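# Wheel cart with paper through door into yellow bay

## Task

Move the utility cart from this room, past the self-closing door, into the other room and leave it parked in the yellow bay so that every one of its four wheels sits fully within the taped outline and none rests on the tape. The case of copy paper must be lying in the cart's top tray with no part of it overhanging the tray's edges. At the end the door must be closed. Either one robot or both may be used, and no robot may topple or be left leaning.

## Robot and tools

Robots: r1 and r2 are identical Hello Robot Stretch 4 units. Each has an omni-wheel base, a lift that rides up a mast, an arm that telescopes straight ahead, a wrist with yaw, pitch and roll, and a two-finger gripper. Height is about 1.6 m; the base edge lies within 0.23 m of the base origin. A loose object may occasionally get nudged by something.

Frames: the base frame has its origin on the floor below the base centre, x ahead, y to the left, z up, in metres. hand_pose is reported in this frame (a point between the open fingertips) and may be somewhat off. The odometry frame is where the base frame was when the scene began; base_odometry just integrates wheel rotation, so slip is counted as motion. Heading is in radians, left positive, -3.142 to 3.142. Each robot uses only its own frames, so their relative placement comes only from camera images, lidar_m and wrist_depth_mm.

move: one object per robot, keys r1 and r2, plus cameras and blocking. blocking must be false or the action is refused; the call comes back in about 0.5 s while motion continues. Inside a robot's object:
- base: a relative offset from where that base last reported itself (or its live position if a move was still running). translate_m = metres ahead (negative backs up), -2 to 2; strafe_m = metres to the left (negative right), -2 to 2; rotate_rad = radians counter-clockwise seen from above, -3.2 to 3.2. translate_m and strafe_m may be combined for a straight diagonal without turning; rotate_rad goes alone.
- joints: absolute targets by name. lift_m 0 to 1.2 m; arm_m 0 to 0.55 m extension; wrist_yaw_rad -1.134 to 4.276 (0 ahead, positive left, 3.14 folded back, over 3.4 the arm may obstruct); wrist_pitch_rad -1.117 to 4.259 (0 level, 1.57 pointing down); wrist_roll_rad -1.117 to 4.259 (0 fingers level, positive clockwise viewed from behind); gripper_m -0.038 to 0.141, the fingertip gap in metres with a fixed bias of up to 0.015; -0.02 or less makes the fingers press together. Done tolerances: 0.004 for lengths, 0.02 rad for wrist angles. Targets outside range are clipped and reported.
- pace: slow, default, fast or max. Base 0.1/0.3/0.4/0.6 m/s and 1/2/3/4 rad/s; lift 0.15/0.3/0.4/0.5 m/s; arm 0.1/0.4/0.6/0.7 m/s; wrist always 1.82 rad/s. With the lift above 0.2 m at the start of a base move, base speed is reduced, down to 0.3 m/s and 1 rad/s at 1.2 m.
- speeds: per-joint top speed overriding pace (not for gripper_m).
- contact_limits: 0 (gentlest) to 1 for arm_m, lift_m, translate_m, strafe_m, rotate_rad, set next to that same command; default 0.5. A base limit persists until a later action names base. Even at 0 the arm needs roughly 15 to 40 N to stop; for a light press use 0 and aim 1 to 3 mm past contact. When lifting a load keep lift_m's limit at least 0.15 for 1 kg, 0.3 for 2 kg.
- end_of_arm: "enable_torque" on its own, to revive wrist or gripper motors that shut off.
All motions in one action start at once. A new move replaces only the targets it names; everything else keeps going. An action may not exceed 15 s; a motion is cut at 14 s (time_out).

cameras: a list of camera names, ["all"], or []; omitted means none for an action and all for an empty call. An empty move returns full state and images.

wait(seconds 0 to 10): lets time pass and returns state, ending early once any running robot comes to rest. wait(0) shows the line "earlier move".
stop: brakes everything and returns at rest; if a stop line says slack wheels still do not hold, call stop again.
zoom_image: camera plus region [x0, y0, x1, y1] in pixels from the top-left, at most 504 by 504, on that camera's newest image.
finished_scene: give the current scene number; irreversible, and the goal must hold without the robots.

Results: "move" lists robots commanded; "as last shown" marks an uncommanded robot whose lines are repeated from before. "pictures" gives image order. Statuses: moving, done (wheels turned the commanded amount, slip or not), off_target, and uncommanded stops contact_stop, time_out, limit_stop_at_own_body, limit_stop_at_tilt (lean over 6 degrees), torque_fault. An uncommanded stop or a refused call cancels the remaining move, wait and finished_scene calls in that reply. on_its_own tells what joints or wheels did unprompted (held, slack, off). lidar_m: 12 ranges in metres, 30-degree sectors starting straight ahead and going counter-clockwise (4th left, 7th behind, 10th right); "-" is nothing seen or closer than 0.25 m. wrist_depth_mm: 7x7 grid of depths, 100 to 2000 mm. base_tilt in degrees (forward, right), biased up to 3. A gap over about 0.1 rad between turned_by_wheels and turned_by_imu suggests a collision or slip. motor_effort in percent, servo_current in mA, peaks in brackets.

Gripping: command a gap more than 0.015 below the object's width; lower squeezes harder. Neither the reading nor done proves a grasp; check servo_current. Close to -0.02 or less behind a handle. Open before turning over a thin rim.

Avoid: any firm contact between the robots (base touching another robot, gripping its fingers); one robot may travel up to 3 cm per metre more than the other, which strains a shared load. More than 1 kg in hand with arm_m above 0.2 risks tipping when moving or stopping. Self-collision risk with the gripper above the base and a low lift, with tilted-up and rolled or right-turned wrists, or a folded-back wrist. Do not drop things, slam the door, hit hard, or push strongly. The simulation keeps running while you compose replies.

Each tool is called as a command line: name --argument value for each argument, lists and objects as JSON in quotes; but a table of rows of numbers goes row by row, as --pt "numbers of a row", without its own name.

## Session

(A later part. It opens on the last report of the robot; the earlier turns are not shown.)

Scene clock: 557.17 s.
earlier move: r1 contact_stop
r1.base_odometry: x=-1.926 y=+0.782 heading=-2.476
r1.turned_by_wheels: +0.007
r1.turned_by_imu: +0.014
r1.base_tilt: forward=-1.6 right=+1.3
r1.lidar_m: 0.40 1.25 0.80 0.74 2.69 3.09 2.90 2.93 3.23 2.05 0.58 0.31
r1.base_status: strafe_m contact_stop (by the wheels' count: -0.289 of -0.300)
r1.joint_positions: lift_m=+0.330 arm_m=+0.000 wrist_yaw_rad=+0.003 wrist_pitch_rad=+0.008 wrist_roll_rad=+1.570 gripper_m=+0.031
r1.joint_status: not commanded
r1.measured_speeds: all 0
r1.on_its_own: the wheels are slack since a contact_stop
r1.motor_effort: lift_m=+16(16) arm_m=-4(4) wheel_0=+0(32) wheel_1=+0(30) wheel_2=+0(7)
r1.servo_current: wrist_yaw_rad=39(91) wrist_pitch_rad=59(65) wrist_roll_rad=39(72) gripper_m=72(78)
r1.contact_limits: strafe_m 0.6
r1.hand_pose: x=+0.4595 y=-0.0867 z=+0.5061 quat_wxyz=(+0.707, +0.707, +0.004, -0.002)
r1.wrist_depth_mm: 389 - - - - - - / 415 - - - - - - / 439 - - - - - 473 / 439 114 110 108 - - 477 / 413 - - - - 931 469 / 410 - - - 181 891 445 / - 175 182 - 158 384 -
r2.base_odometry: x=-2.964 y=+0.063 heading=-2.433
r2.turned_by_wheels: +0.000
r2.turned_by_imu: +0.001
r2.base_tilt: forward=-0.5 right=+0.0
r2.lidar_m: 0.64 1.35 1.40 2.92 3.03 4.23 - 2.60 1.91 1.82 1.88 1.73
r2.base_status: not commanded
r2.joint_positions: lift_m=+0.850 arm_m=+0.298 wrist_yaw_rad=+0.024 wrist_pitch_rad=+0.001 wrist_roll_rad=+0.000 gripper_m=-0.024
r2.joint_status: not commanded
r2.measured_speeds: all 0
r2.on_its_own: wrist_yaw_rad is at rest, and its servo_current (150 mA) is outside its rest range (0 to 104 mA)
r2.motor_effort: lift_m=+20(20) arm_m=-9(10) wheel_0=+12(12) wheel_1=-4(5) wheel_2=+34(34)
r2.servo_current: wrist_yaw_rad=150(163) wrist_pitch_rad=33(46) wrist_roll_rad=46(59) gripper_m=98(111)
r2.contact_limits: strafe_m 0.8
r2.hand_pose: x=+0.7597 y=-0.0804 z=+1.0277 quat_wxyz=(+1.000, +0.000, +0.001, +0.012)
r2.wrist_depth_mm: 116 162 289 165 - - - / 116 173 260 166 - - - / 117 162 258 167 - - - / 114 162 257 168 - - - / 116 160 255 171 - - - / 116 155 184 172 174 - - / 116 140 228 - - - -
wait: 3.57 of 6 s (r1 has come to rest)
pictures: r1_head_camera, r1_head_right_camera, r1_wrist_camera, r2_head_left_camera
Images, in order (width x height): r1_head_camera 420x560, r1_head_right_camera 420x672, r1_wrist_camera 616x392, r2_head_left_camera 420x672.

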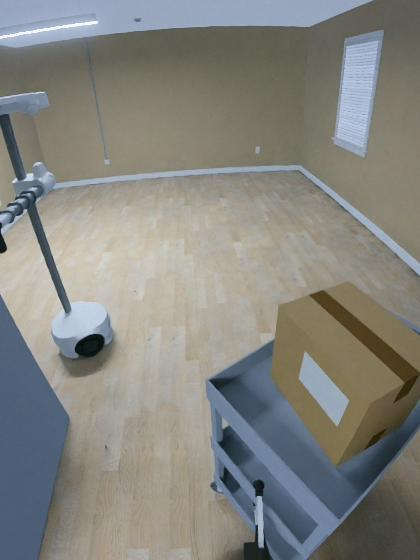

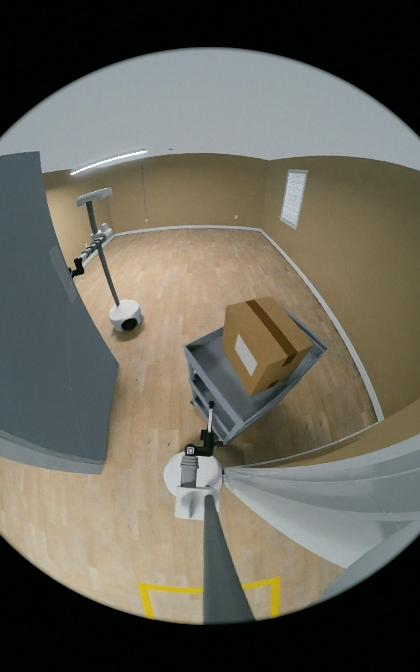

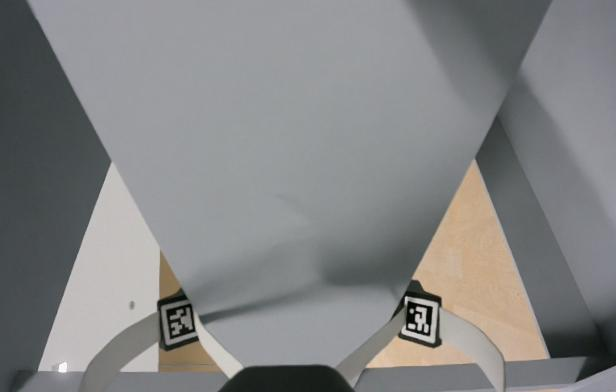

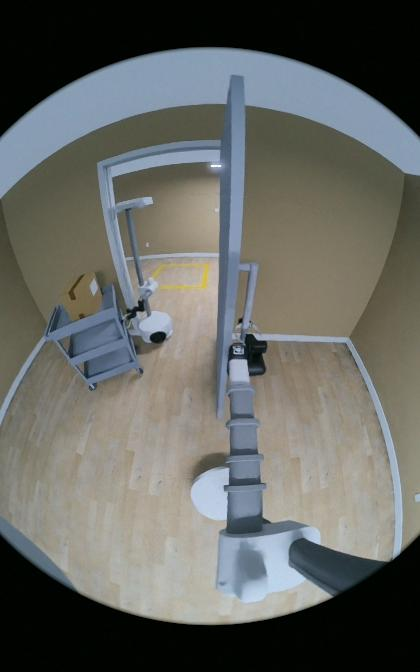

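move --r1 '{"joints":{"gripper_m":0.13}}' --blocking false

wait --seconds 1.5

move --r1 '{"base":{"translate_m":-0.12,"strafe_m":0.02}}' --blocking false

wait --seconds 2

move --r1 '{"base":{"translate_m":-0.03,"strafe_m":0.33}}' --blocking false

wait --seconds 3 --cameras '["r1_head_camera","r1_head_right_camera"]'

Scene clock: 567.60 s.
move: r1 moving
r1.base_odometry: x=-1.926 y=+0.782 heading=-2.476
r1.turned_by_wheels: +0.000
r1.turned_by_imu: +0.000
r1.base_tilt: forward=-1.6 right=+1.3
r1.lidar_m: 0.40 1.24 0.81 0.73 2.70 3.11 2.88 2.96 3.19 2.07 0.54 0.30
r1.base_status: not commanded
r1.joint_positions: lift_m=+0.330 arm_m=+0.000 wrist_yaw_rad=+0.003 wrist_pitch_rad=+0.008 wrist_roll_rad=+1.570 gripper_m=+0.050
r1.joint_status: gripper_m moving
r1.measured_speeds: translate_m=-0.001 strafe_m=+0.000 rotate_rad=-0.002 lift_m=+0.000 arm_m=+0.000 wrist_yaw_rad=+0.000 wrist_pitch_rad=+0.000 wrist_roll_rad=+0.000
r1.on_its_own: the wheels are slack since a contact_stop
r1.motor_effort: lift_m=+16(16) arm_m=+0(4) wheel_0=+0(1) wheel_1=+0(0) wheel_2=+0(0)
r1.servo_current: wrist_yaw_rad=52(65) wrist_pitch_rad=52(59) wrist_roll_rad=59(59) gripper_m=59(72)
r1.contact_limits: strafe_m 0.6
r1.hand_pose: x=+0.4595 y=-0.0867 z=+0.5061 quat_wxyz=(+0.707, +0.707, +0.004, -0.002)
r1.wrist_depth_mm: 389 - - - - - - / 413 - - - - - - / 439 - - - - - 469 / 436 525 109 110 - - 480 / 415 - - - - 946 480 / 410 - 186 - 182 891 445 / 413 - 165 - 1366 139 424
r2.base_odometry: x=-2.964 y=+0.063 heading=-2.433
r2.turned_by_wheels: +0.000
r2.turned_by_imu: +0.000
r2.base_tilt: forward=-0.6 right=+0.1
r2.lidar_m: 0.63 1.36 1.41 2.93 3.06 4.22 - 2.59 1.88 1.80 1.90 1.72
r2.base_status: not commanded
r2.joint_positions: lift_m=+0.850 arm_m=+0.298 wrist_yaw_rad=+0.024 wrist_pitch_rad=+0.001 wrist_roll_rad=+0.000 gripper_m=-0.024
r2.joint_status: not commanded
r2.measured_speeds: all 0
r2.motor_effort: lift_m=+20(20) arm_m=-9(9) wheel_0=+12(12) wheel_1=-4(4) wheel_2=+34(34)
r2.servo_current: wrist_yaw_rad=143(163) wrist_pitch_rad=39(46) wrist_roll_rad=52(59) gripper_m=111(111)
r2.contact_limits: strafe_m 0.8
r2.hand_pose: x=+0.7597 y=-0.0804 z=+1.0277 quat_wxyz=(+1.000, +0.000, +0.001, +0.012)
r2.wrist_depth_mm: 116 162 289 165 - - - / 116 173 259 166 - - - / 117 162 258 167 - - - / 114 162 255 168 - - - / 116 160 253 170 - - - / 116 155 184 172 174 - - / 117 140 228 - - - -
pictures: none

Scene clock: 569.00 s.
earlier move: r1 done
r1.base_odometry: x=-1.926 y=+0.782 heading=-2.476
r1.turned_by_wheels: -0.001
r1.turned_by_imu: -0.001
r1.base_tilt: forward=-1.6 right=+1.3
r1.lidar_m: 0.38 1.24 0.79 0.74 2.69 3.10 2.90 2.96 3.19 2.05 0.53 0.31
r1.base_status: not commanded
r1.joint_positions: lift_m=+0.330 arm_m=+0.000 wrist_yaw_rad=+0.003 wrist_pitch_rad=+0.007 wrist_roll_rad=+1.570 gripper_m=+0.130
r1.joint_status: all done
r1.measured_speeds: all 0
r1.on_its_own: the wheels are slack since a contact_stop
r1.motor_effort: lift_m=+16(16) arm_m=+4(4) wheel_0=+0(1) wheel_1=+0(0) wheel_2=+0(0)
r1.servo_current: wrist_yaw_rad=46(65) wrist_pitch_rad=52(59) wrist_roll_rad=46(72) gripper_m=46(98)
r1.contact_limits: strafe_m 0.6
r1.hand_pose: x=+0.4595 y=-0.0867 z=+0.5064 quat_wxyz=(+0.707, +0.707, +0.003, -0.002)
r1.wrist_depth_mm: 394 - - - - - - / 415 - - - - - - / 436 - - - - - 480 / 430 549 112 112 - 525 504 / 407 - - - - 976 466 / 402 211 - - 188 200 439 / 377 - - 141 - 917 -
r2.base_odometry: x=-2.964 y=+0.063 heading=-2.433
r2.turned_by_wheels: +0.000
r2.turned_by_imu: +0.000
r2.base_tilt: forward=-0.6 right=+0.1
r2.lidar_m: 0.63 1.36 1.40 2.91 3.05 4.23 - 2.59 1.89 1.82 1.90 1.73
r2.base_status: not commanded
r2.joint_positions: lift_m=+0.850 arm_m=+0.298 wrist_yaw_rad=+0.024 wrist_pitch_rad=+0.001 wrist_roll_rad=+0.000 gripper_m=-0.024
r2.joint_status: not commanded
r2.measured_speeds: all 0
r2.on_its_own: wrist_yaw_rad is at rest, and its servo_current (150 mA) is outside its rest range (0 to 104 mA)
r2.motor_effort: lift_m=+19(20) arm_m=-9(10) wheel_0=+12(12) wheel_1=-4(4) wheel_2=+34(34)
r2.servo_current: wrist_yaw_rad=150(163) wrist_pitch_rad=46(52) wrist_roll_rad=59(65) gripper_m=98(111)
r2.contact_limits: strafe_m 0.8
r2.hand_pose: x=+0.7597 y=-0.0804 z=+1.0277 quat_wxyz=(+1.000, +0.000, +0.001, +0.012)
r2.wrist_depth_mm: 116 162 287 165 - - - / 116 173 259 165 - - - / 116 162 257 167 - - - / 114 162 256 169 - - - / 116 160 254 171 - - - / 116 156 184 172 175 - - / 117 140 229 - - - -
wait: 1.40 of 1.5 s (r1 has come to rest)
pictures: none

Scene clock: 569.50 s.
move: r1 moving
r1.base_odometry: x=-1.898 y=+0.797 heading=-2.477
r1.turned_by_wheels: +0.000
r1.turned_by_imu: +0.000
r1.base_tilt: forward=-1.6 right=+1.2
r1.lidar_m: 0.43 1.23 0.80 0.73 2.67 3.06 2.86 2.91 2.63 2.11 0.25 0.35
r1.base_status: translate_m moving; strafe_m moving
r1.joint_positions: lift_m=+0.330 arm_m=+0.000 wrist_yaw_rad=+0.003 wrist_pitch_rad=+0.007 wrist_roll_rad=+1.570 gripper_m=+0.130
r1.joint_status: not commanded
r1.measured_speeds: translate_m=-0.122 strafe_m=+0.019 rotate_rad=-0.004 lift_m=+0.000 arm_m=+0.000 wrist_yaw_rad=+0.000 wrist_pitch_rad=+0.000 wrist_roll_rad=+0.000
r1.motor_effort: lift_m=+16(16) arm_m=+4(4) wheel_0=-7(8) wheel_1=-3(6) wheel_2=+9(9)
r1.servo_current: wrist_yaw_rad=52(72) wrist_pitch_rad=52(59) wrist_roll_rad=46(52) gripper_m=33(46)
r1.hand_pose: x=+0.4595 y=-0.0867 z=+0.5064 quat_wxyz=(+0.707, +0.707, +0.003, -0.002)
r1.wrist_depth_mm: 442 - - - - - 466 / 436 521 107 105 107 - 477 / 436 559 115 - - 603 477 / 436 - - - - 569 500 / 427 - - - - 1042 484 / 402 210 185 - 187 199 459 / 384 - - 141 - 991 699
r2.base_odometry: x=-2.964 y=+0.063 heading=-2.433
r2.turned_by_wheels: +0.000
r2.turned_by_imu: +0.000
r2.base_tilt: forward=-0.5 right=+0.0
r2.lidar_m: 0.62 1.36 1.40 2.93 3.06 4.22 - 2.58 1.90 1.82 1.88 1.73
r2.base_status: not commanded
r2.joint_positions: lift_m=+0.850 arm_m=+0.298 wrist_yaw_rad=+0.024 wrist_pitch_rad=+0.001 wrist_roll_rad=+0.000 gripper_m=-0.024
r2.joint_status: not commanded
r2.measured_speeds: all 0
r2.motor_effort: lift_m=+20(20) arm_m=-9(9) wheel_0=+12(13) wheel_1=-4(4) wheel_2=+34(34)
r2.servo_current: wrist_yaw_rad=150(156) wrist_pitch_rad=39(46) wrist_roll_rad=46(59) gripper_m=104(111)
r2.contact_limits: strafe_m 0.8
r2.hand_pose: x=+0.7597 y=-0.0804 z=+1.0277 quat_wxyz=(+1.000, +0.000, +0.001, +0.012)
r2.wrist_depth_mm: 116 161 289 165 - - - / 116 173 258 166 - - - / 117 162 258 167 - - - / 114 162 257 169 - - - / 116 159 254 171 - - - / 116 156 184 172 175 - - / 116 140 227 - - - -
pictures: none

Scene clock: 570.67 s.
earlier move: r1 done
r1.base_odometry: x=-1.819 y=+0.840 heading=-2.477
r1.turned_by_wheels: +0.000
r1.turned_by_imu: +0.000
r1.base_tilt: forward=-1.6 right=+1.3
r1.lidar_m: 0.52 1.18 0.75 0.72 2.66 2.99 2.77 2.82 2.27 0.27 0.25 0.43
r1.base_status: done
r1.joint_positions: lift_m=+0.330 arm_m=+0.000 wrist_yaw_rad=+0.003 wrist_pitch_rad=+0.007 wrist_roll_rad=+1.570 gripper_m=+0.130
r1.joint_status: not commanded
r1.measured_speeds: all 0
r1.motor_effort: lift_m=+16(16) arm_m=+4(4) wheel_0=-2(10) wheel_1=-3(6) wheel_2=+0(9)
r1.servo_current: wrist_yaw_rad=39(72) wrist_pitch_rad=52(59) wrist_roll_rad=46(59) gripper_m=39(52)
r1.hand_pose: x=+0.4595 y=-0.0867 z=+0.5064 quat_wxyz=(+0.707, +0.707, +0.003, -0.002)
r1.wrist_depth_mm: 377 166 - - - 168 466 / 436 597 - - - - 477 / 433 647 - - 1499 - 480 / 436 640 - - 1537 654 480 / 427 - - - 1708 591 480 / 427 204 - 424 211 199 508 / - - - 149 1661 1060 732
r2.base_odometry: x=-2.964 y=+0.063 heading=-2.433
r2.turned_by_wheels: +0.000
r2.turned_by_imu: +0.000
r2.base_tilt: forward=-0.6 right=+0.0
r2.lidar_m: 0.63 1.38 1.41 2.90 3.08 4.22 - 2.61 1.88 1.83 1.89 1.70
r2.base_status: not commanded
r2.joint_positions: lift_m=+0.850 arm_m=+0.298 wrist_yaw_rad=+0.024 wrist_pitch_rad=+0.001 wrist_roll_rad=+0.000 gripper_m=-0.024
r2.joint_status: not commanded
r2.measured_speeds: all 0
r2.on_its_own: wrist_yaw_rad is at rest, and its servo_current (156 mA) is outside its rest range (0 to 104 mA)
r2.motor_effort: lift_m=+20(20) arm_m=-9(10) wheel_0=+12(13) wheel_1=-4(4) wheel_2=+34(35)
r2.servo_current: wrist_yaw_rad=156(163) wrist_pitch_rad=33(52) wrist_roll_rad=46(59) gripper_m=104(111)
r2.contact_limits: strafe_m 0.8
r2.hand_pose: x=+0.7597 y=-0.0804 z=+1.0277 quat_wxyz=(+1.000, +0.000, +0.001, +0.012)
r2.wrist_depth_mm: 116 161 287 165 - - - / 116 173 260 166 - - - / 117 161 258 167 - - - / 114 162 256 169 - - - / 116 160 255 170 - - - / 116 155 183 172 174 - - / 117 140 228 - - - -
wait: 1.17 of 2 s (r1 has come to rest)
pictures: none

Scene clock: 571.17 s.
move: r1 moving
r1.base_odometry: x=-1.795 y=+0.815 heading=-2.477
r1.turned_by_wheels: +0.000
r1.turned_by_imu: +0.000
r1.base_tilt: forward=-1.6 right=+1.2
r1.lidar_m: 0.56 1.11 0.72 0.69 2.64 2.98 2.79 2.82 2.29 0.26 0.25 0.45
r1.base_status: translate_m moving; strafe_m moving
r1.joint_positions: lift_m=+0.330 arm_m=+0.000 wrist_yaw_rad=+0.003 wrist_pitch_rad=+0.007 wrist_roll_rad=+1.570 gripper_m=+0.130
r1.joint_status: not commanded
r1.measured_speeds: translate_m=-0.013 strafe_m=+0.133 rotate_rad=-0.001 lift_m=+0.000 arm_m=+0.000 wrist_yaw_rad=+0.000 wrist_pitch_rad=+0.000 wrist_roll_rad=+0.000
r1.motor_effort: lift_m=+16(16) arm_m=+4(4) wheel_0=-8(11) wheel_1=+8(10) wheel_2=+4(4)
r1.servo_current: wrist_yaw_rad=59(59) wrist_pitch_rad=52(59) wrist_roll_rad=52(59) gripper_m=39(52)
r1.hand_pose: x=+0.4595 y=-0.0867 z=+0.5064 quat_wxyz=(+0.707, +0.707, +0.003, -0.002)
r1.wrist_depth_mm: 436 603 - - - - 484 / 436 597 - - 1464 - 477 / 436 634 - - 1537 683 477 / 430 640 - - 1756 640 480 / 427 - - - - 1042 455 / 473 205 181 - 193 202 699 / - - - 149 1576 1060 732
r2.base_odometry: x=-2.964 y=+0.063 heading=-2.433
r2.turned_by_wheels: +0.000
r2.turned_by_imu: +0.000
r2.base_tilt: forward=-0.6 right=+0.0
r2.lidar_m: 0.63 1.36 1.41 2.93 3.07 4.24 - 2.59 1.90 1.81 1.90 1.75
r2.base_status: not commanded
r2.joint_positions: lift_m=+0.850 arm_m=+0.298 wrist_yaw_rad=+0.024 wrist_pitch_rad=+0.001 wrist_roll_rad=+0.000 gripper_m=-0.024
r2.joint_status: not commanded
r2.measured_speeds: all 0
r2.motor_effort: lift_m=+20(20) arm_m=-9(9) wheel_0=+12(12) wheel_1=-4(4) wheel_2=+34(34)
r2.servo_current: wrist_yaw_rad=143(156) wrist_pitch_rad=33(39) wrist_roll_rad=39(52) gripper_m=104(111)
r2.contact_limits: strafe_m 0.8
r2.hand_pose: x=+0.7597 y=-0.0804 z=+1.0277 quat_wxyz=(+1.000, +0.000, +0.001, +0.012)
r2.wrist_depth_mm: 116 162 289 165 - - - / 116 173 259 166 - - - / 117 162 258 167 - - - / 114 162 256 168 - - - / 116 160 254 171 - - - / 116 155 184 171 175 - - / 117 140 228 - - - -
pictures: none

Scene clock: 573.17 s.
earlier move: r1 done
r1.base_odometry: x=-1.592 y=+0.599 heading=-2.477
r1.turned_by_wheels: +0.000
r1.turned_by_imu: +0.002
r1.base_tilt: forward=-1.6 right=+1.3
r1.lidar_m: 1.78 0.65 0.41 0.42 2.34 2.96 2.77 2.85 2.60 0.54 0.55 0.67
r1.base_status: done
r1.joint_positions: lift_m=+0.330 arm_m=+0.000 wrist_yaw_rad=+0.003 wrist_pitch_rad=+0.007 wrist_roll_rad=+1.570 gripper_m=+0.130
r1.joint_status: not commanded
r1.measured_speeds: all 0
r1.motor_effort: lift_m=+16(16) arm_m=+4(4) wheel_0=-1(11) wheel_1=+1(10) wheel_2=+3(5)
r1.servo_current: wrist_yaw_rad=33(72) wrist_pitch_rad=46(59) wrist_roll_rad=52(59) gripper_m=46(52)
r1.hand_pose: x=+0.4595 y=-0.0867 z=+0.5064 quat_wxyz=(+0.707, +0.707, +0.003, -0.001)
r1.wrist_depth_mm: 466 - - - 1808 615 473 / 512 - - - 1863 960 676 / - - - - 1921 1025 723 / - - - - 1983 1025 732 / - - - - - 1025 723 / - 211 - - 1808 199 723 / - - - 149 1464 1060 732
r2.base_odometry: x=-2.964 y=+0.063 heading=-2.433
r2.turned_by_wheels: +0.000
r2.turned_by_imu: +0.000
r2.base_tilt: forward=-0.6 right=+0.1
r2.lidar_m: 0.64 1.39 1.40 2.91 3.04 4.21 - 2.58 1.88 1.82 1.91 1.70
r2.base_status: not commanded
r2.joint_positions: lift_m=+0.850 arm_m=+0.298 wrist_yaw_rad=+0.024 wrist_pitch_rad=+0.001 wrist_roll_rad=+0.000 gripper_m=-0.024
r2.joint_status: not commanded
r2.measured_speeds: all 0
r2.on_its_own: wrist_yaw_rad is at rest, and its servo_current (150 mA) is outside its rest range (0 to 104 mA)
r2.motor_effort: lift_m=+20(20) arm_m=-9(9) wheel_0=+12(12) wheel_1=-4(4) wheel_2=+34(34)
r2.servo_current: wrist_yaw_rad=150(163) wrist_pitch_rad=46(52) wrist_roll_rad=52(59) gripper_m=98(111)
r2.contact_limits: strafe_m 0.8
r2.hand_pose: x=+0.7597 y=-0.0804 z=+1.0277 quat_wxyz=(+1.000, +0.000, +0.001, +0.012)
r2.wrist_depth_mm: 116 161 289 165 - - - / 116 173 260 166 - - - / 117 162 259 167 - - - / 114 162 256 168 - - - / 116 160 254 171 - - - / 116 155 183 172 174 - - / 116 140 228 - - - -
wait: 2.00 of 3 s (r1 has come to rest)
Images, in order (width x height): r1_head_camera 420x560, r1_head_right_camera 420x672.

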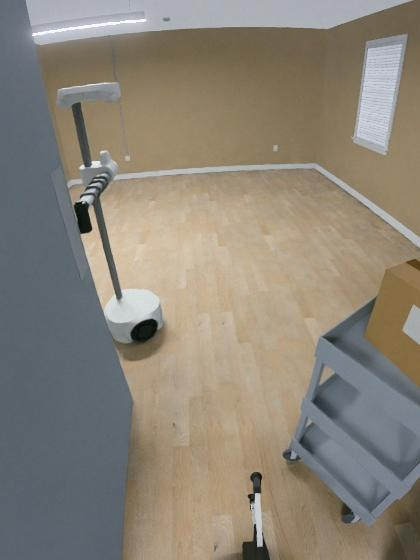

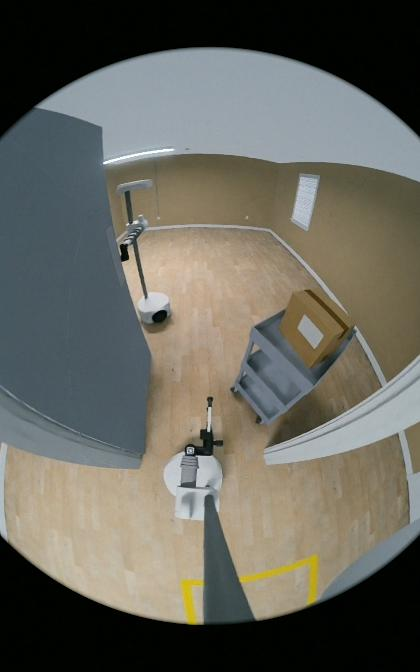

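move --r1 '{"base":{"translate_m":1.45,"strafe_m":0.14},"contact_limits":{"translate_m":0.3}}' --blocking false

wait --seconds 7

move --r1 '{"base":{"rotate_rad":-2.1}}' --blocking false

wait --seconds 4 --cameras '["r1_head_camera","r1_head_right_camera","r2_head_left_camera"]'

Scene clock: 583.70 s.
move: r1 moving
r1.base_odometry: x=-1.614 y=+0.577 heading=-2.476
r1.turned_by_wheels: +0.000
r1.turned_by_imu: +0.000
r1.base_tilt: forward=-1.6 right=+1.3
r1.lidar_m: 1.74 0.65 0.39 0.39 2.31 2.99 2.81 2.88 2.57 0.55 0.56 0.66
r1.base_status: translate_m moving; strafe_m moving
r1.joint_positions: lift_m=+0.330 arm_m=+0.000 wrist_yaw_rad=+0.003 wrist_pitch_rad=+0.007 wrist_roll_rad=+1.570 gripper_m=+0.130
r1.joint_status: not commanded
r1.measured_speeds: translate_m=+0.123 strafe_m=+0.013 rotate_rad=-0.001 lift_m=+0.000 arm_m=+0.000 wrist_yaw_rad=+0.000 wrist_pitch_rad=+0.000 wrist_roll_rad=+0.000
r1.motor_effort: lift_m=+16(16) arm_m=+4(4) wheel_0=+6(6) wheel_1=+8(8) wheel_2=-8(9)
r1.servo_current: wrist_yaw_rad=52(65) wrist_pitch_rad=46(52) wrist_roll_rad=46(52) gripper_m=46(46)
r1.contact_limits: translate_m 0.3
r1.hand_pose: x=+0.4595 y=-0.0867 z=+0.5064 quat_wxyz=(+0.707, +0.707, +0.003, -0.001)
r1.wrist_depth_mm: 445 - - - 1808 597 466 / 492 - - - 1921 1008 676 / - - - - 1863 1008 715 / - - - - 1983 1042 723 / - - - - - 1042 723 / - 211 - - 1808 199 732 / - - - 149 1430 1060 732
r2.base_odometry: x=-2.964 y=+0.063 heading=-2.433
r2.turned_by_wheels: +0.000
r2.turned_by_imu: +0.000
r2.base_tilt: forward=-0.5 right=+0.0
r2.lidar_m: 0.62 1.37 1.41 2.92 3.06 4.19 - 2.58 1.89 1.82 1.92 1.72
r2.base_status: not commanded
r2.joint_positions: lift_m=+0.850 arm_m=+0.298 wrist_yaw_rad=+0.024 wrist_pitch_rad=+0.001 wrist_roll_rad=+0.000 gripper_m=-0.024
r2.joint_status: not commanded
r2.measured_speeds: all 0
r2.motor_effort: lift_m=+20(20) arm_m=-9(9) wheel_0=+12(12) wheel_1=-4(4) wheel_2=+34(34)
r2.servo_current: wrist_yaw_rad=156(163) wrist_pitch_rad=39(46) wrist_roll_rad=46(52) gripper_m=98(104)
r2.contact_limits: strafe_m 0.8
r2.hand_pose: x=+0.7597 y=-0.0804 z=+1.0277 quat_wxyz=(+1.000, +0.000, +0.001, +0.012)
r2.wrist_depth_mm: 116 162 289 165 - - - / 116 173 259 166 - - - / 117 163 258 167 - - - / 115 162 256 169 - - - / 116 160 254 170 - - - / 116 155 184 172 174 - - / 117 140 227 - - - -
pictures: none

Scene clock: 589.53 s.
earlier move: r1 done
r1.base_odometry: x=-2.646 y=-0.406 heading=-2.476
r1.turned_by_wheels: +0.000
r1.turned_by_imu: +0.001
r1.base_tilt: forward=-1.6 right=+1.3
r1.lidar_m: 4.50 0.48 0.40 0.41 0.45 0.54 1.19 0.78 0.79 2.42 2.48 3.15
r1.base_status: done
r1.joint_positions: lift_m=+0.330 arm_m=+0.000 wrist_yaw_rad=+0.003 wrist_pitch_rad=+0.007 wrist_roll_rad=+1.570 gripper_m=+0.130
r1.joint_status: not commanded
r1.measured_speeds: all 0
r1.motor_effort: lift_m=+16(16) arm_m=+4(4) wheel_0=+1(8) wheel_1=+2(9) wheel_2=+1(10)
r1.servo_current: wrist_yaw_rad=59(78) wrist_pitch_rad=52(59) wrist_roll_rad=39(78) gripper_m=46(52)
r1.contact_limits: translate_m 0.3
r1.hand_pose: x=+0.4595 y=-0.0867 z=+0.5064 quat_wxyz=(+0.707, +0.707, +0.003, -0.001)
r1.wrist_depth_mm: - - - - 1863 1025 699 / - - - - 1921 1008 707 / - - - - 1921 1008 715 / - - - - 1983 1025 723 / - - - - - 1060 732 / - 211 - - 1808 200 715 / - - - 149 1661 1060 732
r2.base_odometry: x=-2.964 y=+0.063 heading=-2.433
r2.turned_by_wheels: +0.000
r2.turned_by_imu: +0.001
r2.base_tilt: forward=-0.5 right=+0.1
r2.lidar_m: 0.65 0.42 0.40 0.55 3.07 4.25 - 2.59 1.87 1.81 1.91 1.70
r2.base_status: not commanded
r2.joint_positions: lift_m=+0.850 arm_m=+0.298 wrist_yaw_rad=+0.024 wrist_pitch_rad=+0.001 wrist_roll_rad=+0.000 gripper_m=-0.024
r2.joint_status: not commanded
r2.measured_speeds: all 0
r2.on_its_own: wrist_yaw_rad is at rest, and its servo_current (156 mA) is outside its rest range (0 to 104 mA)
r2.motor_effort: lift_m=+20(20) arm_m=-9(10) wheel_0=+12(13) wheel_1=-4(5) wheel_2=+34(35)
r2.servo_current: wrist_yaw_rad=156(163) wrist_pitch_rad=46(46) wrist_roll_rad=52(59) gripper_m=104(111)
r2.contact_limits: strafe_m 0.8
r2.hand_pose: x=+0.7597 y=-0.0804 z=+1.0277 quat_wxyz=(+1.000, +0.000, +0.001, +0.012)
r2.wrist_depth_mm: 116 162 290 165 - - - / 116 173 260 166 - - - / 117 162 259 167 - - - / 114 162 256 168 - - - / 116 160 254 171 - - - / 116 156 183 172 174 - - / 117 140 227 - - - -
wait: 5.83 of 7 s (r1 has come to rest)
pictures: none

Scene clock: 590.03 s.
move: r1 moving
r1.base_odometry: x=-2.646 y=-0.406 heading=-2.729
r1.turned_by_wheels: -0.253
r1.turned_by_imu: -0.254
r1.base_tilt: forward=-1.5 right=+1.3
r1.lidar_m: 4.28 4.49 0.40 0.41 0.41 0.49 0.74 1.38 0.77 0.83 2.42 2.69
r1.base_status: rotate_rad moving
r1.joint_positions: lift_m=+0.330 arm_m=+0.000 wrist_yaw_rad=+0.003 wrist_pitch_rad=+0.007 wrist_roll_rad=+1.570 gripper_m=+0.130
r1.joint_status: not commanded
r1.measured_speeds: translate_m=-0.001 strafe_m=-0.001 rotate_rad=-0.976 lift_m=+0.000 arm_m=+0.000 wrist_yaw_rad=+0.000 wrist_pitch_rad=+0.000 wrist_roll_rad=+0.000
r1.motor_effort: lift_m=+16(16) arm_m=+4(4) wheel_0=+7(7) wheel_1=+8(8) wheel_2=+7(7)
r1.servo_current: wrist_yaw_rad=52(78) wrist_pitch_rad=52(52) wrist_roll_rad=46(59) gripper_m=46(52)
r1.hand_pose: x=+0.4595 y=-0.0867 z=+0.5064 quat_wxyz=(+0.707, +0.707, +0.003, -0.001)
r1.wrist_depth_mm: - - - - 1863 991 691 / - - - - 1921 1008 715 / - - - - 1863 1008 715 / - - - - 1983 1042 723 / - - - - - 1025 732 / - 211 - - 1808 199 723 / - - - 148 1618 1042 732
r2.base_odometry: x=-2.964 y=+0.063 heading=-2.433
r2.turned_by_wheels: +0.000
r2.turned_by_imu: +0.000
r2.base_tilt: forward=-0.6 right=+0.0
r2.lidar_m: 0.62 0.43 0.40 0.60 3.02 4.24 - 2.57 1.90 1.80 1.90 1.74
r2.base_status: not commanded
r2.joint_positions: lift_m=+0.850 arm_m=+0.298 wrist_yaw_rad=+0.024 wrist_pitch_rad=+0.001 wrist_roll_rad=+0.000 gripper_m=-0.024
r2.joint_status: not commanded
r2.measured_speeds: all 0
r2.motor_effort: lift_m=+20(20) arm_m=-9(9) wheel_0=+12(12) wheel_1=-4(5) wheel_2=+34(34)
r2.servo_current: wrist_yaw_rad=137(156) wrist_pitch_rad=33(46) wrist_roll_rad=52(52) gripper_m=104(104)
r2.contact_limits: strafe_m 0.8
r2.hand_pose: x=+0.7597 y=-0.0804 z=+1.0277 quat_wxyz=(+1.000, +0.000, +0.001, +0.012)
r2.wrist_depth_mm: 116 162 289 165 - - - / 116 173 259 166 - - - / 117 162 258 167 - - - / 114 162 257 169 - - - / 116 160 255 170 - - - / 116 156 184 172 174 - - / 117 140 228 - - - -
pictures: none

Scene clock: 591.87 s.
earlier move: r1 done
r1.base_odometry: x=-2.646 y=-0.406 heading=+1.707
r1.turned_by_wheels: -1.847
r1.turned_by_imu: -1.857
r1.base_tilt: forward=-1.6 right=+1.3
r1.lidar_m: 0.78 2.42 2.47 3.18 4.51 0.45 0.41 0.42 0.45 0.56 1.21 0.77
r1.base_status: done
r1.joint_positions: lift_m=+0.330 arm_m=+0.000 wrist_yaw_rad=+0.002 wrist_pitch_rad=+0.007 wrist_roll_rad=+1.570 gripper_m=+0.130
r1.joint_status: not commanded
r1.measured_speeds: all 0
r1.motor_effort: lift_m=+16(16) arm_m=+4(4) wheel_0=+4(9) wheel_1=+1(9) wheel_2=+2(8)
r1.servo_current: wrist_yaw_rad=59(78) wrist_pitch_rad=46(59) wrist_roll_rad=39(65) gripper_m=39(52)
r1.hand_pose: x=+0.4595 y=-0.0868 z=+0.5064 quat_wxyz=(+0.707, +0.707, +0.003, -0.002)
r1.wrist_depth_mm: - - - - - 640 488 / 492 597 - 504 - 512 517 / 525 597 - 530 - 539 647 / 627 591 - 564 1708 574 691 / 691 627 - 621 - 609 723 / - 200 - - 1808 200 723 / - 668 - 147 1618 699 723
r2.base_odometry: x=-2.964 y=+0.063 heading=-2.433
r2.turned_by_wheels: +0.000
r2.turned_by_imu: +0.000
r2.base_tilt: forward=-0.5 right=+0.1
r2.lidar_m: 0.63 0.41 0.40 2.91 3.06 4.26 - 2.58 1.87 1.83 1.89 1.73
r2.base_status: not commanded
r2.joint_positions: lift_m=+0.850 arm_m=+0.298 wrist_yaw_rad=+0.024 wrist_pitch_rad=+0.001 wrist_roll_rad=+0.000 gripper_m=-0.024
r2.joint_status: not commanded
r2.measured_speeds: all 0
r2.on_its_own: wrist_yaw_rad is at rest, and its servo_current (150 mA) is outside its rest range (0 to 104 mA)
r2.motor_effort: lift_m=+20(20) arm_m=-9(10) wheel_0=+12(13) wheel_1=-4(5) wheel_2=+34(34)
r2.servo_current: wrist_yaw_rad=150(156) wrist_pitch_rad=39(46) wrist_roll_rad=46(65) gripper_m=104(111)
r2.contact_limits: strafe_m 0.8
r2.hand_pose: x=+0.7597 y=-0.0804 z=+1.0277 quat_wxyz=(+1.000, +0.000, +0.001, +0.012)
r2.wrist_depth_mm: 116 161 289 165 - - - / 116 173 260 166 - - - / 117 162 259 167 - - - / 115 161 256 169 - - - / 116 159 254 170 - - - / 116 156 184 172 174 - - / 117 140 228 - - - -
wait: 1.83 of 4 s (r1 has come to rest)
Images, in order (width x height): r1_head_camera 420x560, r1_head_right_camera 420x672, r2_head_left_camera 420x672.

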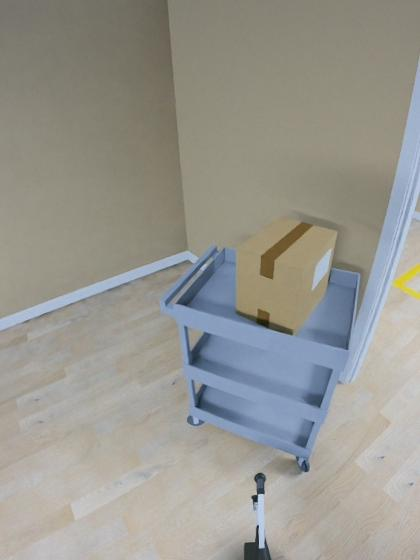

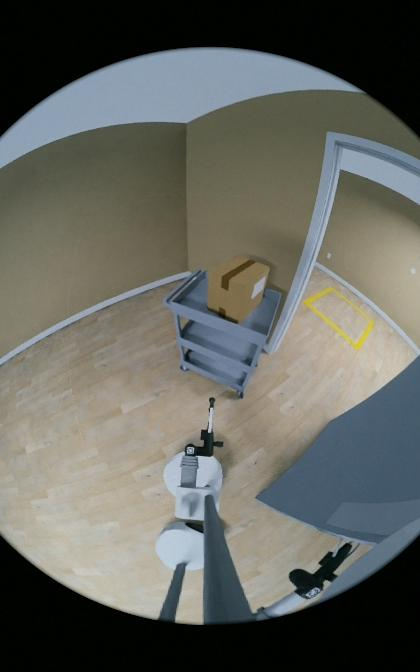

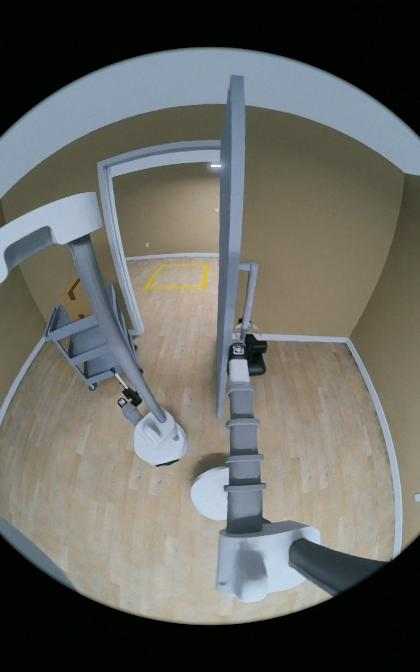

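move --r1 '{"base":{"translate_m":0.25,"strafe_m":0.165},"contact_limits":{"translate_m":0.3}}' --blocking false

wait --seconds 3

move --r1 '{"base":{"rotate_rad":-0.25}}' --blocking false

wait --seconds 3 --cameras '["r1_head_camera","r1_wrist_camera"]'

Scene clock: 604.27 s.
move: r1 moving
r1.base_odometry: x=-2.669 y=-0.380 heading=+1.707
r1.turned_by_wheels: +0.000
r1.turned_by_imu: +0.000
r1.base_tilt: forward=-1.6 right=+1.3
r1.lidar_m: 0.77 2.37 2.43 3.14 4.51 0.51 0.45 0.48 0.50 0.59 1.30 0.73
r1.base_status: translate_m moving; strafe_m moving
r1.joint_positions: lift_m=+0.330 arm_m=+0.000 wrist_yaw_rad=+0.002 wrist_pitch_rad=+0.007 wrist_roll_rad=+1.570 gripper_m=+0.130
r1.joint_status: not commanded
r1.measured_speeds: translate_m=+0.114 strafe_m=+0.075 rotate_rad=+0.006 lift_m=+0.000 arm_m=+0.000 wrist_yaw_rad=+0.000 wrist_pitch_rad=+0.000 wrist_roll_rad=+0.000
r1.motor_effort: lift_m=+16(16) arm_m=+4(4) wheel_0=-4(5) wheel_1=+7(10) wheel_2=-7(9)
r1.servo_current: wrist_yaw_rad=39(59) wrist_pitch_rad=46(59) wrist_roll_rad=46(65) gripper_m=39(46)
r1.contact_limits: translate_m 0.3
r1.hand_pose: x=+0.4595 y=-0.0868 z=+0.5064 quat_wxyz=(+0.707, +0.707, +0.003, -0.002)
r1.wrist_depth_mm: - - - - - - 469 / 480 603 - 484 - 496 500 / 504 597 - 512 - 530 647 / 597 585 - 549 1708 559 691 / 683 621 - 597 - 585 723 / - 195 - - 1756 199 723 / - 647 - 141 1661 683 699
r2.base_odometry: x=-2.964 y=+0.063 heading=-2.433
r2.turned_by_wheels: +0.000
r2.turned_by_imu: +0.000
r2.base_tilt: forward=-0.6 right=+0.1
r2.lidar_m: 0.64 0.46 0.42 2.93 3.06 4.21 - 2.58 1.89 1.82 1.92 1.70
r2.base_status: not commanded
r2.joint_positions: lift_m=+0.850 arm_m=+0.298 wrist_yaw_rad=+0.024 wrist_pitch_rad=+0.001 wrist_roll_rad=+0.000 gripper_m=-0.024
r2.joint_status: not commanded
r2.measured_speeds: all 0
r2.motor_effort: lift_m=+20(20) arm_m=-9(10) wheel_0=+12(12) wheel_1=-4(4) wheel_2=+34(34)
r2.servo_current: wrist_yaw_rad=150(163) wrist_pitch_rad=39(46) wrist_roll_rad=39(52) gripper_m=104(104)
r2.contact_limits: strafe_m 0.8
r2.hand_pose: x=+0.7597 y=-0.0804 z=+1.0277 quat_wxyz=(+1.000, +0.000, +0.001, +0.012)
r2.wrist_depth_mm: 116 162 287 165 - - - / 116 173 259 166 - - - / 117 162 257 167 - - - / 114 162 256 168 - - - / 116 160 255 171 - - - / 116 156 184 172 174 - - / 116 140 227 - - - -
pictures: none

Scene clock: 606.13 s.
earlier move: r1 done
r1.base_odometry: x=-2.843 y=-0.181 heading=+1.707
r1.turned_by_wheels: +0.000
r1.turned_by_imu: +0.001
r1.base_tilt: forward=-1.6 right=+1.3
r1.lidar_m: 0.61 2.11 2.19 2.81 4.50 4.11 0.63 0.68 0.77 0.94 0.66 0.60
r1.base_status: done
r1.joint_positions: lift_m=+0.330 arm_m=+0.000 wrist_yaw_rad=+0.002 wrist_pitch_rad=+0.007 wrist_roll_rad=+1.570 gripper_m=+0.130
r1.joint_status: not commanded
r1.measured_speeds: all 0
r1.motor_effort: lift_m=+16(16) arm_m=+4(4) wheel_0=-3(6) wheel_1=+1(10) wheel_2=+1(9)
r1.servo_current: wrist_yaw_rad=46(72) wrist_pitch_rad=59(59) wrist_roll_rad=46(72) gripper_m=39(52)
r1.contact_limits: translate_m 0.3
r1.hand_pose: x=+0.4595 y=-0.0868 z=+0.5064 quat_wxyz=(+0.707, +0.707, +0.003, -0.002)
r1.wrist_depth_mm: 439 609 - - - - 484 / 439 603 - - 1281 - 473 / 436 640 - - 1618 - 389 / 427 585 - - 1708 732 407 / 430 634 - - - 1042 433 / 449 205 462 459 466 202 466 / - - - 140 1576 1060 732
r2.base_odometry: x=-2.964 y=+0.063 heading=-2.433
r2.turned_by_wheels: +0.000
r2.turned_by_imu: +0.000
r2.base_tilt: forward=-0.6 right=+0.1
r2.lidar_m: 0.61 1.37 0.64 0.74 3.06 4.22 - 2.58 1.88 1.83 1.93 1.73
r2.base_status: not commanded
r2.joint_positions: lift_m=+0.850 arm_m=+0.298 wrist_yaw_rad=+0.024 wrist_pitch_rad=+0.001 wrist_roll_rad=+0.000 gripper_m=-0.024
r2.joint_status: not commanded
r2.measured_speeds: all 0
r2.on_its_own: wrist_yaw_rad is at rest, and its servo_current (143 mA) is outside its rest range (0 to 104 mA)
r2.motor_effort: lift_m=+20(20) arm_m=-9(10) wheel_0=+12(12) wheel_1=-4(5) wheel_2=+34(34)
r2.servo_current: wrist_yaw_rad=143(163) wrist_pitch_rad=39(46) wrist_roll_rad=46(59) gripper_m=104(111)
r2.contact_limits: strafe_m 0.8
r2.hand_pose: x=+0.7597 y=-0.0804 z=+1.0277 quat_wxyz=(+1.000, +0.000, +0.001, +0.012)
r2.wrist_depth_mm: 116 162 289 165 - - - / 117 173 259 166 - - - / 117 162 258 167 - - - / 114 162 256 169 - - - / 116 160 254 171 - - - / 116 155 184 172 175 - - / 117 140 228 - - - -
wait: 1.87 of 3 s (r1 has come to rest)
pictures: none

Scene clock: 606.63 s.
move: r1 moving
r1.base_odometry: x=-2.843 y=-0.181 heading=+1.499
r1.turned_by_wheels: -0.208
r1.turned_by_imu: -0.209
r1.base_tilt: forward=-1.6 right=+1.3
r1.lidar_m: 0.60 0.73 2.07 2.40 4.07 4.50 0.67 0.66 0.73 0.80 1.33 0.58
r1.base_status: rotate_rad moving
r1.joint_positions: lift_m=+0.330 arm_m=+0.000 wrist_yaw_rad=+0.002 wrist_pitch_rad=+0.007 wrist_roll_rad=+1.570 gripper_m=+0.130
r1.joint_status: not commanded
r1.measured_speeds: translate_m=+0.000 strafe_m=-0.001 rotate_rad=-0.441 lift_m=+0.000 arm_m=+0.000 wrist_yaw_rad=+0.000 wrist_pitch_rad=+0.000 wrist_roll_rad=+0.000
r1.motor_effort: lift_m=+16(16) arm_m=+4(4) wheel_0=+3(8) wheel_1=+2(8) wheel_2=+0(7)
r1.servo_current: wrist_yaw_rad=59(59) wrist_pitch_rad=46(52) wrist_roll_rad=46(65) gripper_m=46(46)
r1.hand_pose: x=+0.4595 y=-0.0868 z=+0.5064 quat_wxyz=(+0.707, +0.707, +0.003, -0.002)
r1.wrist_depth_mm: 436 603 - - - - 488 / 433 603 - - - - 488 / 436 640 - - - - 477 / 430 627 - - 1397 - 397 / 424 627 - - 1576 - 402 / 421 211 176 404 209 196 415 / 439 564 - 141 1618 1042 436
r2.base_odometry: x=-2.964 y=+0.063 heading=-2.433
r2.turned_by_wheels: +0.000
r2.turned_by_imu: +0.000
r2.base_tilt: forward=-0.6 right=+0.0
r2.lidar_m: 0.62 1.37 0.65 0.73 3.06 4.20 - 2.59 1.89 1.82 1.89 1.73
r2.base_status: not commanded
r2.joint_positions: lift_m=+0.850 arm_m=+0.298 wrist_yaw_rad=+0.024 wrist_pitch_rad=+0.001 wrist_roll_rad=+0.000 gripper_m=-0.024
r2.joint_status: not commanded
r2.measured_speeds: all 0
r2.motor_effort: lift_m=+20(20) arm_m=-9(9) wheel_0=+12(12) wheel_1=-5(5) wheel_2=+34(34)
r2.servo_current: wrist_yaw_rad=150(156) wrist_pitch_rad=33(46) wrist_roll_rad=59(59) gripper_m=104(104)
r2.contact_limits: strafe_m 0.8
r2.hand_pose: x=+0.7597 y=-0.0804 z=+1.0277 quat_wxyz=(+1.000, +0.000, +0.001, +0.012)
r2.wrist_depth_mm: 116 162 289 165 - - - / 116 173 258 166 - - - / 117 162 258 167 - - - / 114 162 256 168 - - - / 116 160 254 171 - - - / 116 156 183 172 174 - - / 116 140 227 - - - -
pictures: none

Scene clock: 607.13 s.
earlier move: r1 done
r1.base_odometry: x=-2.843 y=-0.181 heading=+1.458
r1.turned_by_wheels: -0.041
r1.turned_by_imu: -0.042
r1.base_tilt: forward=-1.6 right=+1.3
r1.lidar_m: 0.61 0.67 2.10 2.38 3.77 4.52 0.73 0.66 0.74 0.79 1.26 0.62
r1.base_status: done
r1.joint_positions: lift_m=+0.330 arm_m=+0.000 wrist_yaw_rad=+0.002 wrist_pitch_rad=+0.007 wrist_roll_rad=+1.570 gripper_m=+0.130
r1.joint_status: not commanded
r1.measured_speeds: all 0
r1.motor_effort: lift_m=+16(16) arm_m=+4(4) wheel_0=+3(8) wheel_1=+0(8) wheel_2=+1(7)
r1.servo_current: wrist_yaw_rad=59(59) wrist_pitch_rad=52(52) wrist_roll_rad=65(65) gripper_m=39(46)
r1.hand_pose: x=+0.4594 y=-0.0868 z=+0.5064 quat_wxyz=(+0.707, +0.707, +0.003, -0.002)
r1.wrist_depth_mm: 439 559 - - - 691 492 / 439 597 - - - - 496 / 436 640 - - - - 382 / 430 634 - - 1308 - 394 / 427 627 - - 1499 - 404 / 424 211 - - 193 196 407 / 415 564 - 140 1618 723 415
r2.base_odometry: x=-2.964 y=+0.063 heading=-2.433
r2.turned_by_wheels: +0.000
r2.turned_by_imu: +0.000
r2.base_tilt: forward=-0.6 right=+0.1
r2.lidar_m: 0.63 1.35 0.65 0.75 3.04 4.24 - 2.60 1.91 1.82 1.89 1.71
r2.base_status: not commanded
r2.joint_positions: lift_m=+0.850 arm_m=+0.298 wrist_yaw_rad=+0.024 wrist_pitch_rad=+0.001 wrist_roll_rad=+0.000 gripper_m=-0.024
r2.joint_status: not commanded
r2.measured_speeds: all 0
r2.on_its_own: wrist_yaw_rad is at rest, and its servo_current (150 mA) is outside its rest range (0 to 104 mA)
r2.motor_effort: lift_m=+20(20) arm_m=-9(9) wheel_0=+12(13) wheel_1=-4(5) wheel_2=+34(34)
r2.servo_current: wrist_yaw_rad=150(163) wrist_pitch_rad=39(46) wrist_roll_rad=46(59) gripper_m=104(104)
r2.contact_limits: strafe_m 0.8
r2.hand_pose: x=+0.7597 y=-0.0804 z=+1.0277 quat_wxyz=(+1.000, +0.000, +0.001, +0.012)
r2.wrist_depth_mm: 116 162 290 165 - - - / 116 173 259 166 - - - / 117 162 257 167 - - - / 114 162 257 168 - - - / 116 160 254 170 - - - / 116 155 184 172 174 - - / 117 140 227 - - - -
wait: 0.50 of 3 s (r1 has come to rest)
Images, in order (width x height): r1_head_camera 420x560, r1_wrist_camera 616x392.

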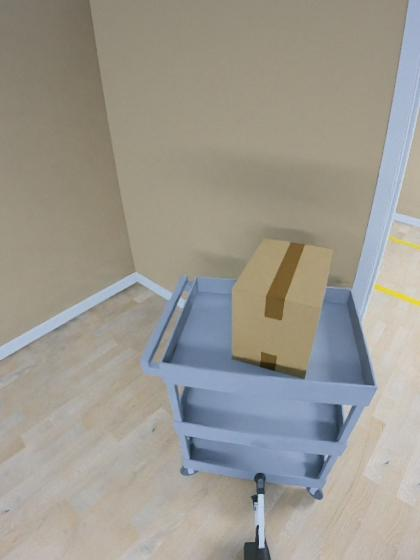

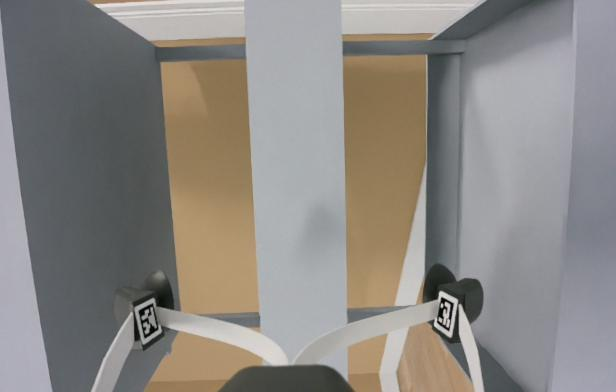

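move --r1 '{"base":{"translate_m":0.19},"pace":"slow","contact_limits":{"translate_m":0.2}}' --blocking false

wait --seconds 4

move --r1 '{"joints":{"gripper_m":0.03}}' --blocking false

wait --seconds 2 --cameras '["r1_wrist_camera","r1_head_left_camera"]'

Scene clock: 612.50 s.
move: r1 moving
r1.base_odometry: x=-2.842 y=-0.169 heading=+1.458
r1.turned_by_wheels: +0.000
r1.turned_by_imu: +0.000
r1.base_tilt: forward=-1.6 right=+1.3
r1.lidar_m: 0.60 0.69 2.12 2.37 3.80 4.52 0.70 0.64 0.75 0.83 1.26 0.60
r1.base_status: translate_m moving
r1.joint_positions: lift_m=+0.330 arm_m=+0.000 wrist_yaw_rad=+0.002 wrist_pitch_rad=+0.007 wrist_roll_rad=+1.570 gripper_m=+0.130
r1.joint_status: not commanded
r1.measured_speeds: translate_m=+0.048 strafe_m=+0.000 rotate_rad=+0.000 lift_m=+0.000 arm_m=+0.000 wrist_yaw_rad=+0.000 wrist_pitch_rad=+0.000 wrist_roll_rad=+0.000
r1.motor_effort: lift_m=+16(16) arm_m=+4(4) wheel_0=+3(7) wheel_1=+5(5) wheel_2=-5(5)
r1.servo_current: wrist_yaw_rad=39(65) wrist_pitch_rad=46(52) wrist_roll_rad=46(65) gripper_m=46(46)
r1.contact_limits: translate_m 0.2
r1.hand_pose: x=+0.4594 y=-0.0868 z=+0.5064 quat_wxyz=(+0.707, +0.707, +0.003, -0.002)
r1.wrist_depth_mm: 439 569 - - - 691 492 / 439 597 - - - - 492 / 433 640 - - - - 480 / 430 634 - - - - 477 / 427 615 - - 1464 - 387 / 424 211 179 - 193 196 399 / 421 559 - 141 1618 723 407
r2.base_odometry: x=-2.964 y=+0.063 heading=-2.433
r2.turned_by_wheels: +0.000
r2.turned_by_imu: +0.000
r2.base_tilt: forward=-0.6 right=+0.0
r2.lidar_m: 0.62 1.37 0.65 0.77 3.08 4.20 - 2.59 1.89 1.81 1.90 1.75
r2.base_status: not commanded
r2.joint_positions: lift_m=+0.850 arm_m=+0.298 wrist_yaw_rad=+0.024 wrist_pitch_rad=+0.001 wrist_roll_rad=+0.000 gripper_m=-0.024
r2.joint_status: not commanded
r2.measured_speeds: all 0
r2.motor_effort: lift_m=+20(20) arm_m=-9(9) wheel_0=+12(12) wheel_1=-4(4) wheel_2=+34(34)
r2.servo_current: wrist_yaw_rad=156(156) wrist_pitch_rad=39(46) wrist_roll_rad=46(52) gripper_m=104(111)
r2.contact_limits: strafe_m 0.8
r2.hand_pose: x=+0.7597 y=-0.0804 z=+1.0277 quat_wxyz=(+1.000, +0.000, +0.001, +0.012)
r2.wrist_depth_mm: 116 162 289 165 - - - / 116 174 260 166 - - - / 117 162 258 167 - - - / 114 162 255 168 - - - / 116 160 254 171 - - - / 116 156 183 172 174 - - / 117 140 228 - - - -
pictures: none

Scene clock: 615.17 s.
earlier move: r1 done
r1.base_odometry: x=-2.822 y=+0.008 heading=+1.458
r1.turned_by_wheels: +0.000
r1.turned_by_imu: +0.000
r1.base_tilt: forward=-1.6 right=+1.3
r1.lidar_m: 0.41 0.47 1.99 2.21 3.61 4.63 0.84 0.82 0.85 0.94 0.53 0.42
r1.base_status: done
r1.joint_positions: lift_m=+0.330 arm_m=+0.000 wrist_yaw_rad=+0.002 wrist_pitch_rad=+0.007 wrist_roll_rad=+1.570 gripper_m=+0.130
r1.joint_status: not commanded
r1.measured_speeds: all 0
r1.motor_effort: lift_m=+16(16) arm_m=+4(4) wheel_0=+3(8) wheel_1=+2(7) wheel_2=-1(7)
r1.servo_current: wrist_yaw_rad=59(78) wrist_pitch_rad=46(52) wrist_roll_rad=52(65) gripper_m=46(46)
r1.contact_limits: translate_m 0.2
r1.hand_pose: x=+0.4594 y=-0.0868 z=+0.5064 quat_wxyz=(+0.707, +0.707, +0.003, -0.002)
r1.wrist_depth_mm: 433 559 182 183 - - 492 / 436 559 185 187 - - 473 / 433 554 190 190 - 991 473 / 433 585 194 195 1098 - 477 / 424 574 197 199 - - 480 / 404 211 202 203 188 195 484 / 415 492 206 149 1464 1205 484
r2.base_odometry: x=-2.964 y=+0.063 heading=-2.433
r2.turned_by_wheels: +0.000
r2.turned_by_imu: +0.000
r2.base_tilt: forward=-0.5 right=+0.1
r2.lidar_m: 0.60 1.35 0.82 2.93 3.08 4.23 - 2.57 1.91 1.81 1.91 1.71
r2.base_status: not commanded
r2.joint_positions: lift_m=+0.850 arm_m=+0.298 wrist_yaw_rad=+0.024 wrist_pitch_rad=+0.001 wrist_roll_rad=+0.000 gripper_m=-0.024
r2.joint_status: not commanded
r2.measured_speeds: all 0
r2.on_its_own: wrist_yaw_rad is at rest, and its servo_current (150 mA) is outside its rest range (0 to 104 mA)
r2.motor_effort: lift_m=+20(20) arm_m=-9(9) wheel_0=+12(12) wheel_1=-4(5) wheel_2=+34(34)
r2.servo_current: wrist_yaw_rad=150(163) wrist_pitch_rad=52(52) wrist_roll_rad=52(65) gripper_m=104(111)
r2.contact_limits: strafe_m 0.8
r2.hand_pose: x=+0.7597 y=-0.0804 z=+1.0277 quat_wxyz=(+1.000, +0.000, +0.001, +0.012)
r2.wrist_depth_mm: 116 162 289 165 - - - / 117 174 258 166 - - - / 117 162 258 167 - - - / 114 161 256 169 - - - / 116 160 253 171 - - - / 116 155 183 172 174 - - / 117 140 227 - - - -
wait: 2.67 of 4 s (r1 has come to rest)
pictures: none

Scene clock: 615.67 s.
move: r1 moving
r1.base_odometry: x=-2.822 y=+0.008 heading=+1.458
r1.turned_by_wheels: +0.000
r1.turned_by_imu: +0.000
r1.base_tilt: forward=-1.6 right=+1.3
r1.lidar_m: 0.40 0.48 2.00 2.23 3.59 4.65 0.87 0.84 0.86 0.94 0.55 0.43
r1.base_status: not commanded
r1.joint_positions: lift_m=+0.330 arm_m=+0.000 wrist_yaw_rad=+0.002 wrist_pitch_rad=+0.007 wrist_roll_rad=+1.570 gripper_m=+0.117
r1.joint_status: gripper_m moving
r1.measured_speeds: all 0
r1.motor_effort: lift_m=+16(16) arm_m=+4(4) wheel_0=+3(4) wheel_1=+2(3) wheel_2=-1(1)
r1.servo_current: wrist_yaw_rad=46(72) wrist_pitch_rad=52(52) wrist_roll_rad=52(65) gripper_m=98(98)
r1.contact_limits: translate_m 0.2
r1.hand_pose: x=+0.4594 y=-0.0868 z=+0.5064 quat_wxyz=(+0.707, +0.707, +0.003, -0.002)
r1.wrist_depth_mm: 439 559 182 183 - - 492 / 436 554 186 187 - - 473 / 436 559 190 190 - 1008 480 / 430 585 194 195 1078 - 477 / 430 580 199 198 - - 484 / 402 500 201 202 191 - 484 / 415 496 206 144 - 1229 488
r2.base_odometry: x=-2.964 y=+0.063 heading=-2.433
r2.turned_by_wheels: +0.000
r2.turned_by_imu: +0.000
r2.base_tilt: forward=-0.5 right=+0.1
r2.lidar_m: 0.62 1.37 0.81 2.94 3.07 4.23 - 2.58 1.90 1.83 1.90 1.72
r2.base_status: not commanded
r2.joint_positions: lift_m=+0.850 arm_m=+0.298 wrist_yaw_rad=+0.024 wrist_pitch_rad=+0.001 wrist_roll_rad=+0.000 gripper_m=-0.024
r2.joint_status: not commanded
r2.measured_speeds: all 0
r2.motor_effort: lift_m=+20(20) arm_m=-9(9) wheel_0=+12(12) wheel_1=-4(5) wheel_2=+34(34)
r2.servo_current: wrist_yaw_rad=163(163) wrist_pitch_rad=39(46) wrist_roll_rad=46(52) gripper_m=104(104)
r2.contact_limits: strafe_m 0.8
r2.hand_pose: x=+0.7597 y=-0.0804 z=+1.0277 quat_wxyz=(+1.000, +0.000, +0.001, +0.012)
r2.wrist_depth_mm: 116 162 289 165 - - - / 116 174 259 166 - - - / 117 162 258 167 - - - / 115 162 256 168 - - - / 116 160 255 170 - - - / 116 155 183 172 174 - - / 116 140 228 - - - -
pictures: none

Scene clock: 617.07 s.
earlier move: r1 done
r1.base_odometry: x=-2.822 y=+0.008 heading=+1.458
r1.turned_by_wheels: +0.000
r1.turned_by_imu: +0.000
r1.base_tilt: forward=-1.6 right=+1.3
r1.lidar_m: 0.43 0.49 1.99 2.24 3.62 4.64 0.87 0.82 0.86 0.94 0.55 0.41
r1.base_status: not commanded
r1.joint_positions: lift_m=+0.330 arm_m=+0.000 wrist_yaw_rad=+0.002 wrist_pitch_rad=+0.008 wrist_roll_rad=+1.570 gripper_m=+0.031
r1.joint_status: all done
r1.measured_speeds: all 0
r1.motor_effort: lift_m=+16(16) arm_m=-1(4) wheel_0=+0(4) wheel_1=+1(3) wheel_2=+1(1)
r1.servo_current: wrist_yaw_rad=78(78) wrist_pitch_rad=65(65) wrist_roll_rad=46(65) gripper_m=91(176)
r1.contact_limits: translate_m 0.2
r1.hand_pose: x=+0.4595 y=-0.0868 z=+0.5060 quat_wxyz=(+0.707, +0.707, +0.004, -0.002)
r1.wrist_depth_mm: 442 - 176 178 - - 484 / 445 569 180 182 - - 492 / 442 569 185 186 - - 492 / 442 564 190 190 1138 - 492 / 439 559 193 196 1205 - 500 / 436 564 198 199 186 - 500 / 430 151 185 204 1366 597 469
r2.base_odometry: x=-2.964 y=+0.063 heading=-2.433
r2.turned_by_wheels: +0.000
r2.turned_by_imu: +0.000
r2.base_tilt: forward=-0.6 right=+0.1
r2.lidar_m: 0.62 1.35 0.83 2.93 3.05 4.22 - 2.55 1.90 1.82 1.91 1.69
r2.base_status: not commanded
r2.joint_positions: lift_m=+0.850 arm_m=+0.298 wrist_yaw_rad=+0.024 wrist_pitch_rad=+0.001 wrist_roll_rad=+0.000 gripper_m=-0.024
r2.joint_status: not commanded
r2.measured_speeds: all 0
r2.on_its_own: wrist_yaw_rad is at rest, and its servo_current (150 mA) is outside its rest range (0 to 104 mA)
r2.motor_effort: lift_m=+20(20) arm_m=-9(10) wheel_0=+12(12) wheel_1=-4(5) wheel_2=+34(34)
r2.servo_current: wrist_yaw_rad=150(163) wrist_pitch_rad=39(46) wrist_roll_rad=39(52) gripper_m=98(111)
r2.contact_limits: strafe_m 0.8
r2.hand_pose: x=+0.7597 y=-0.0804 z=+1.0277 quat_wxyz=(+1.000, +0.000, +0.001, +0.012)
r2.wrist_depth_mm: 116 163 289 165 - - - / 117 173 259 166 - - - / 117 162 259 167 - - - / 114 161 256 169 - - - / 116 160 254 170 - - - / 116 155 183 172 174 - - / 117 140 229 - - - -
wait: 1.40 of 2 s (r1 has come to rest)
pictures: r1_head_left_camera, r1_wrist_camera
Images, in order (width x height): r1_head_left_camera 420x672, r1_wrist_camera 616x392.

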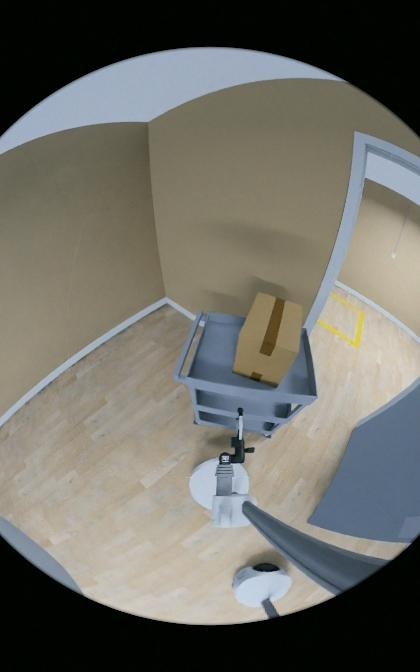

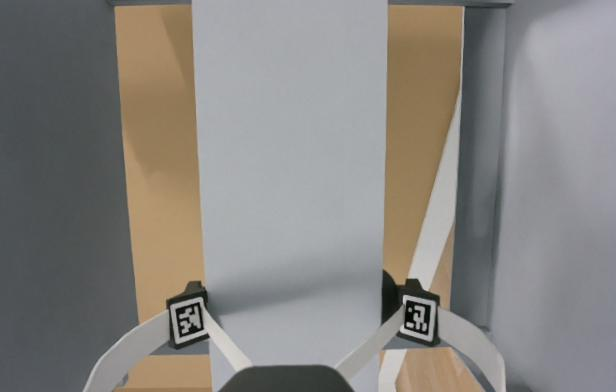

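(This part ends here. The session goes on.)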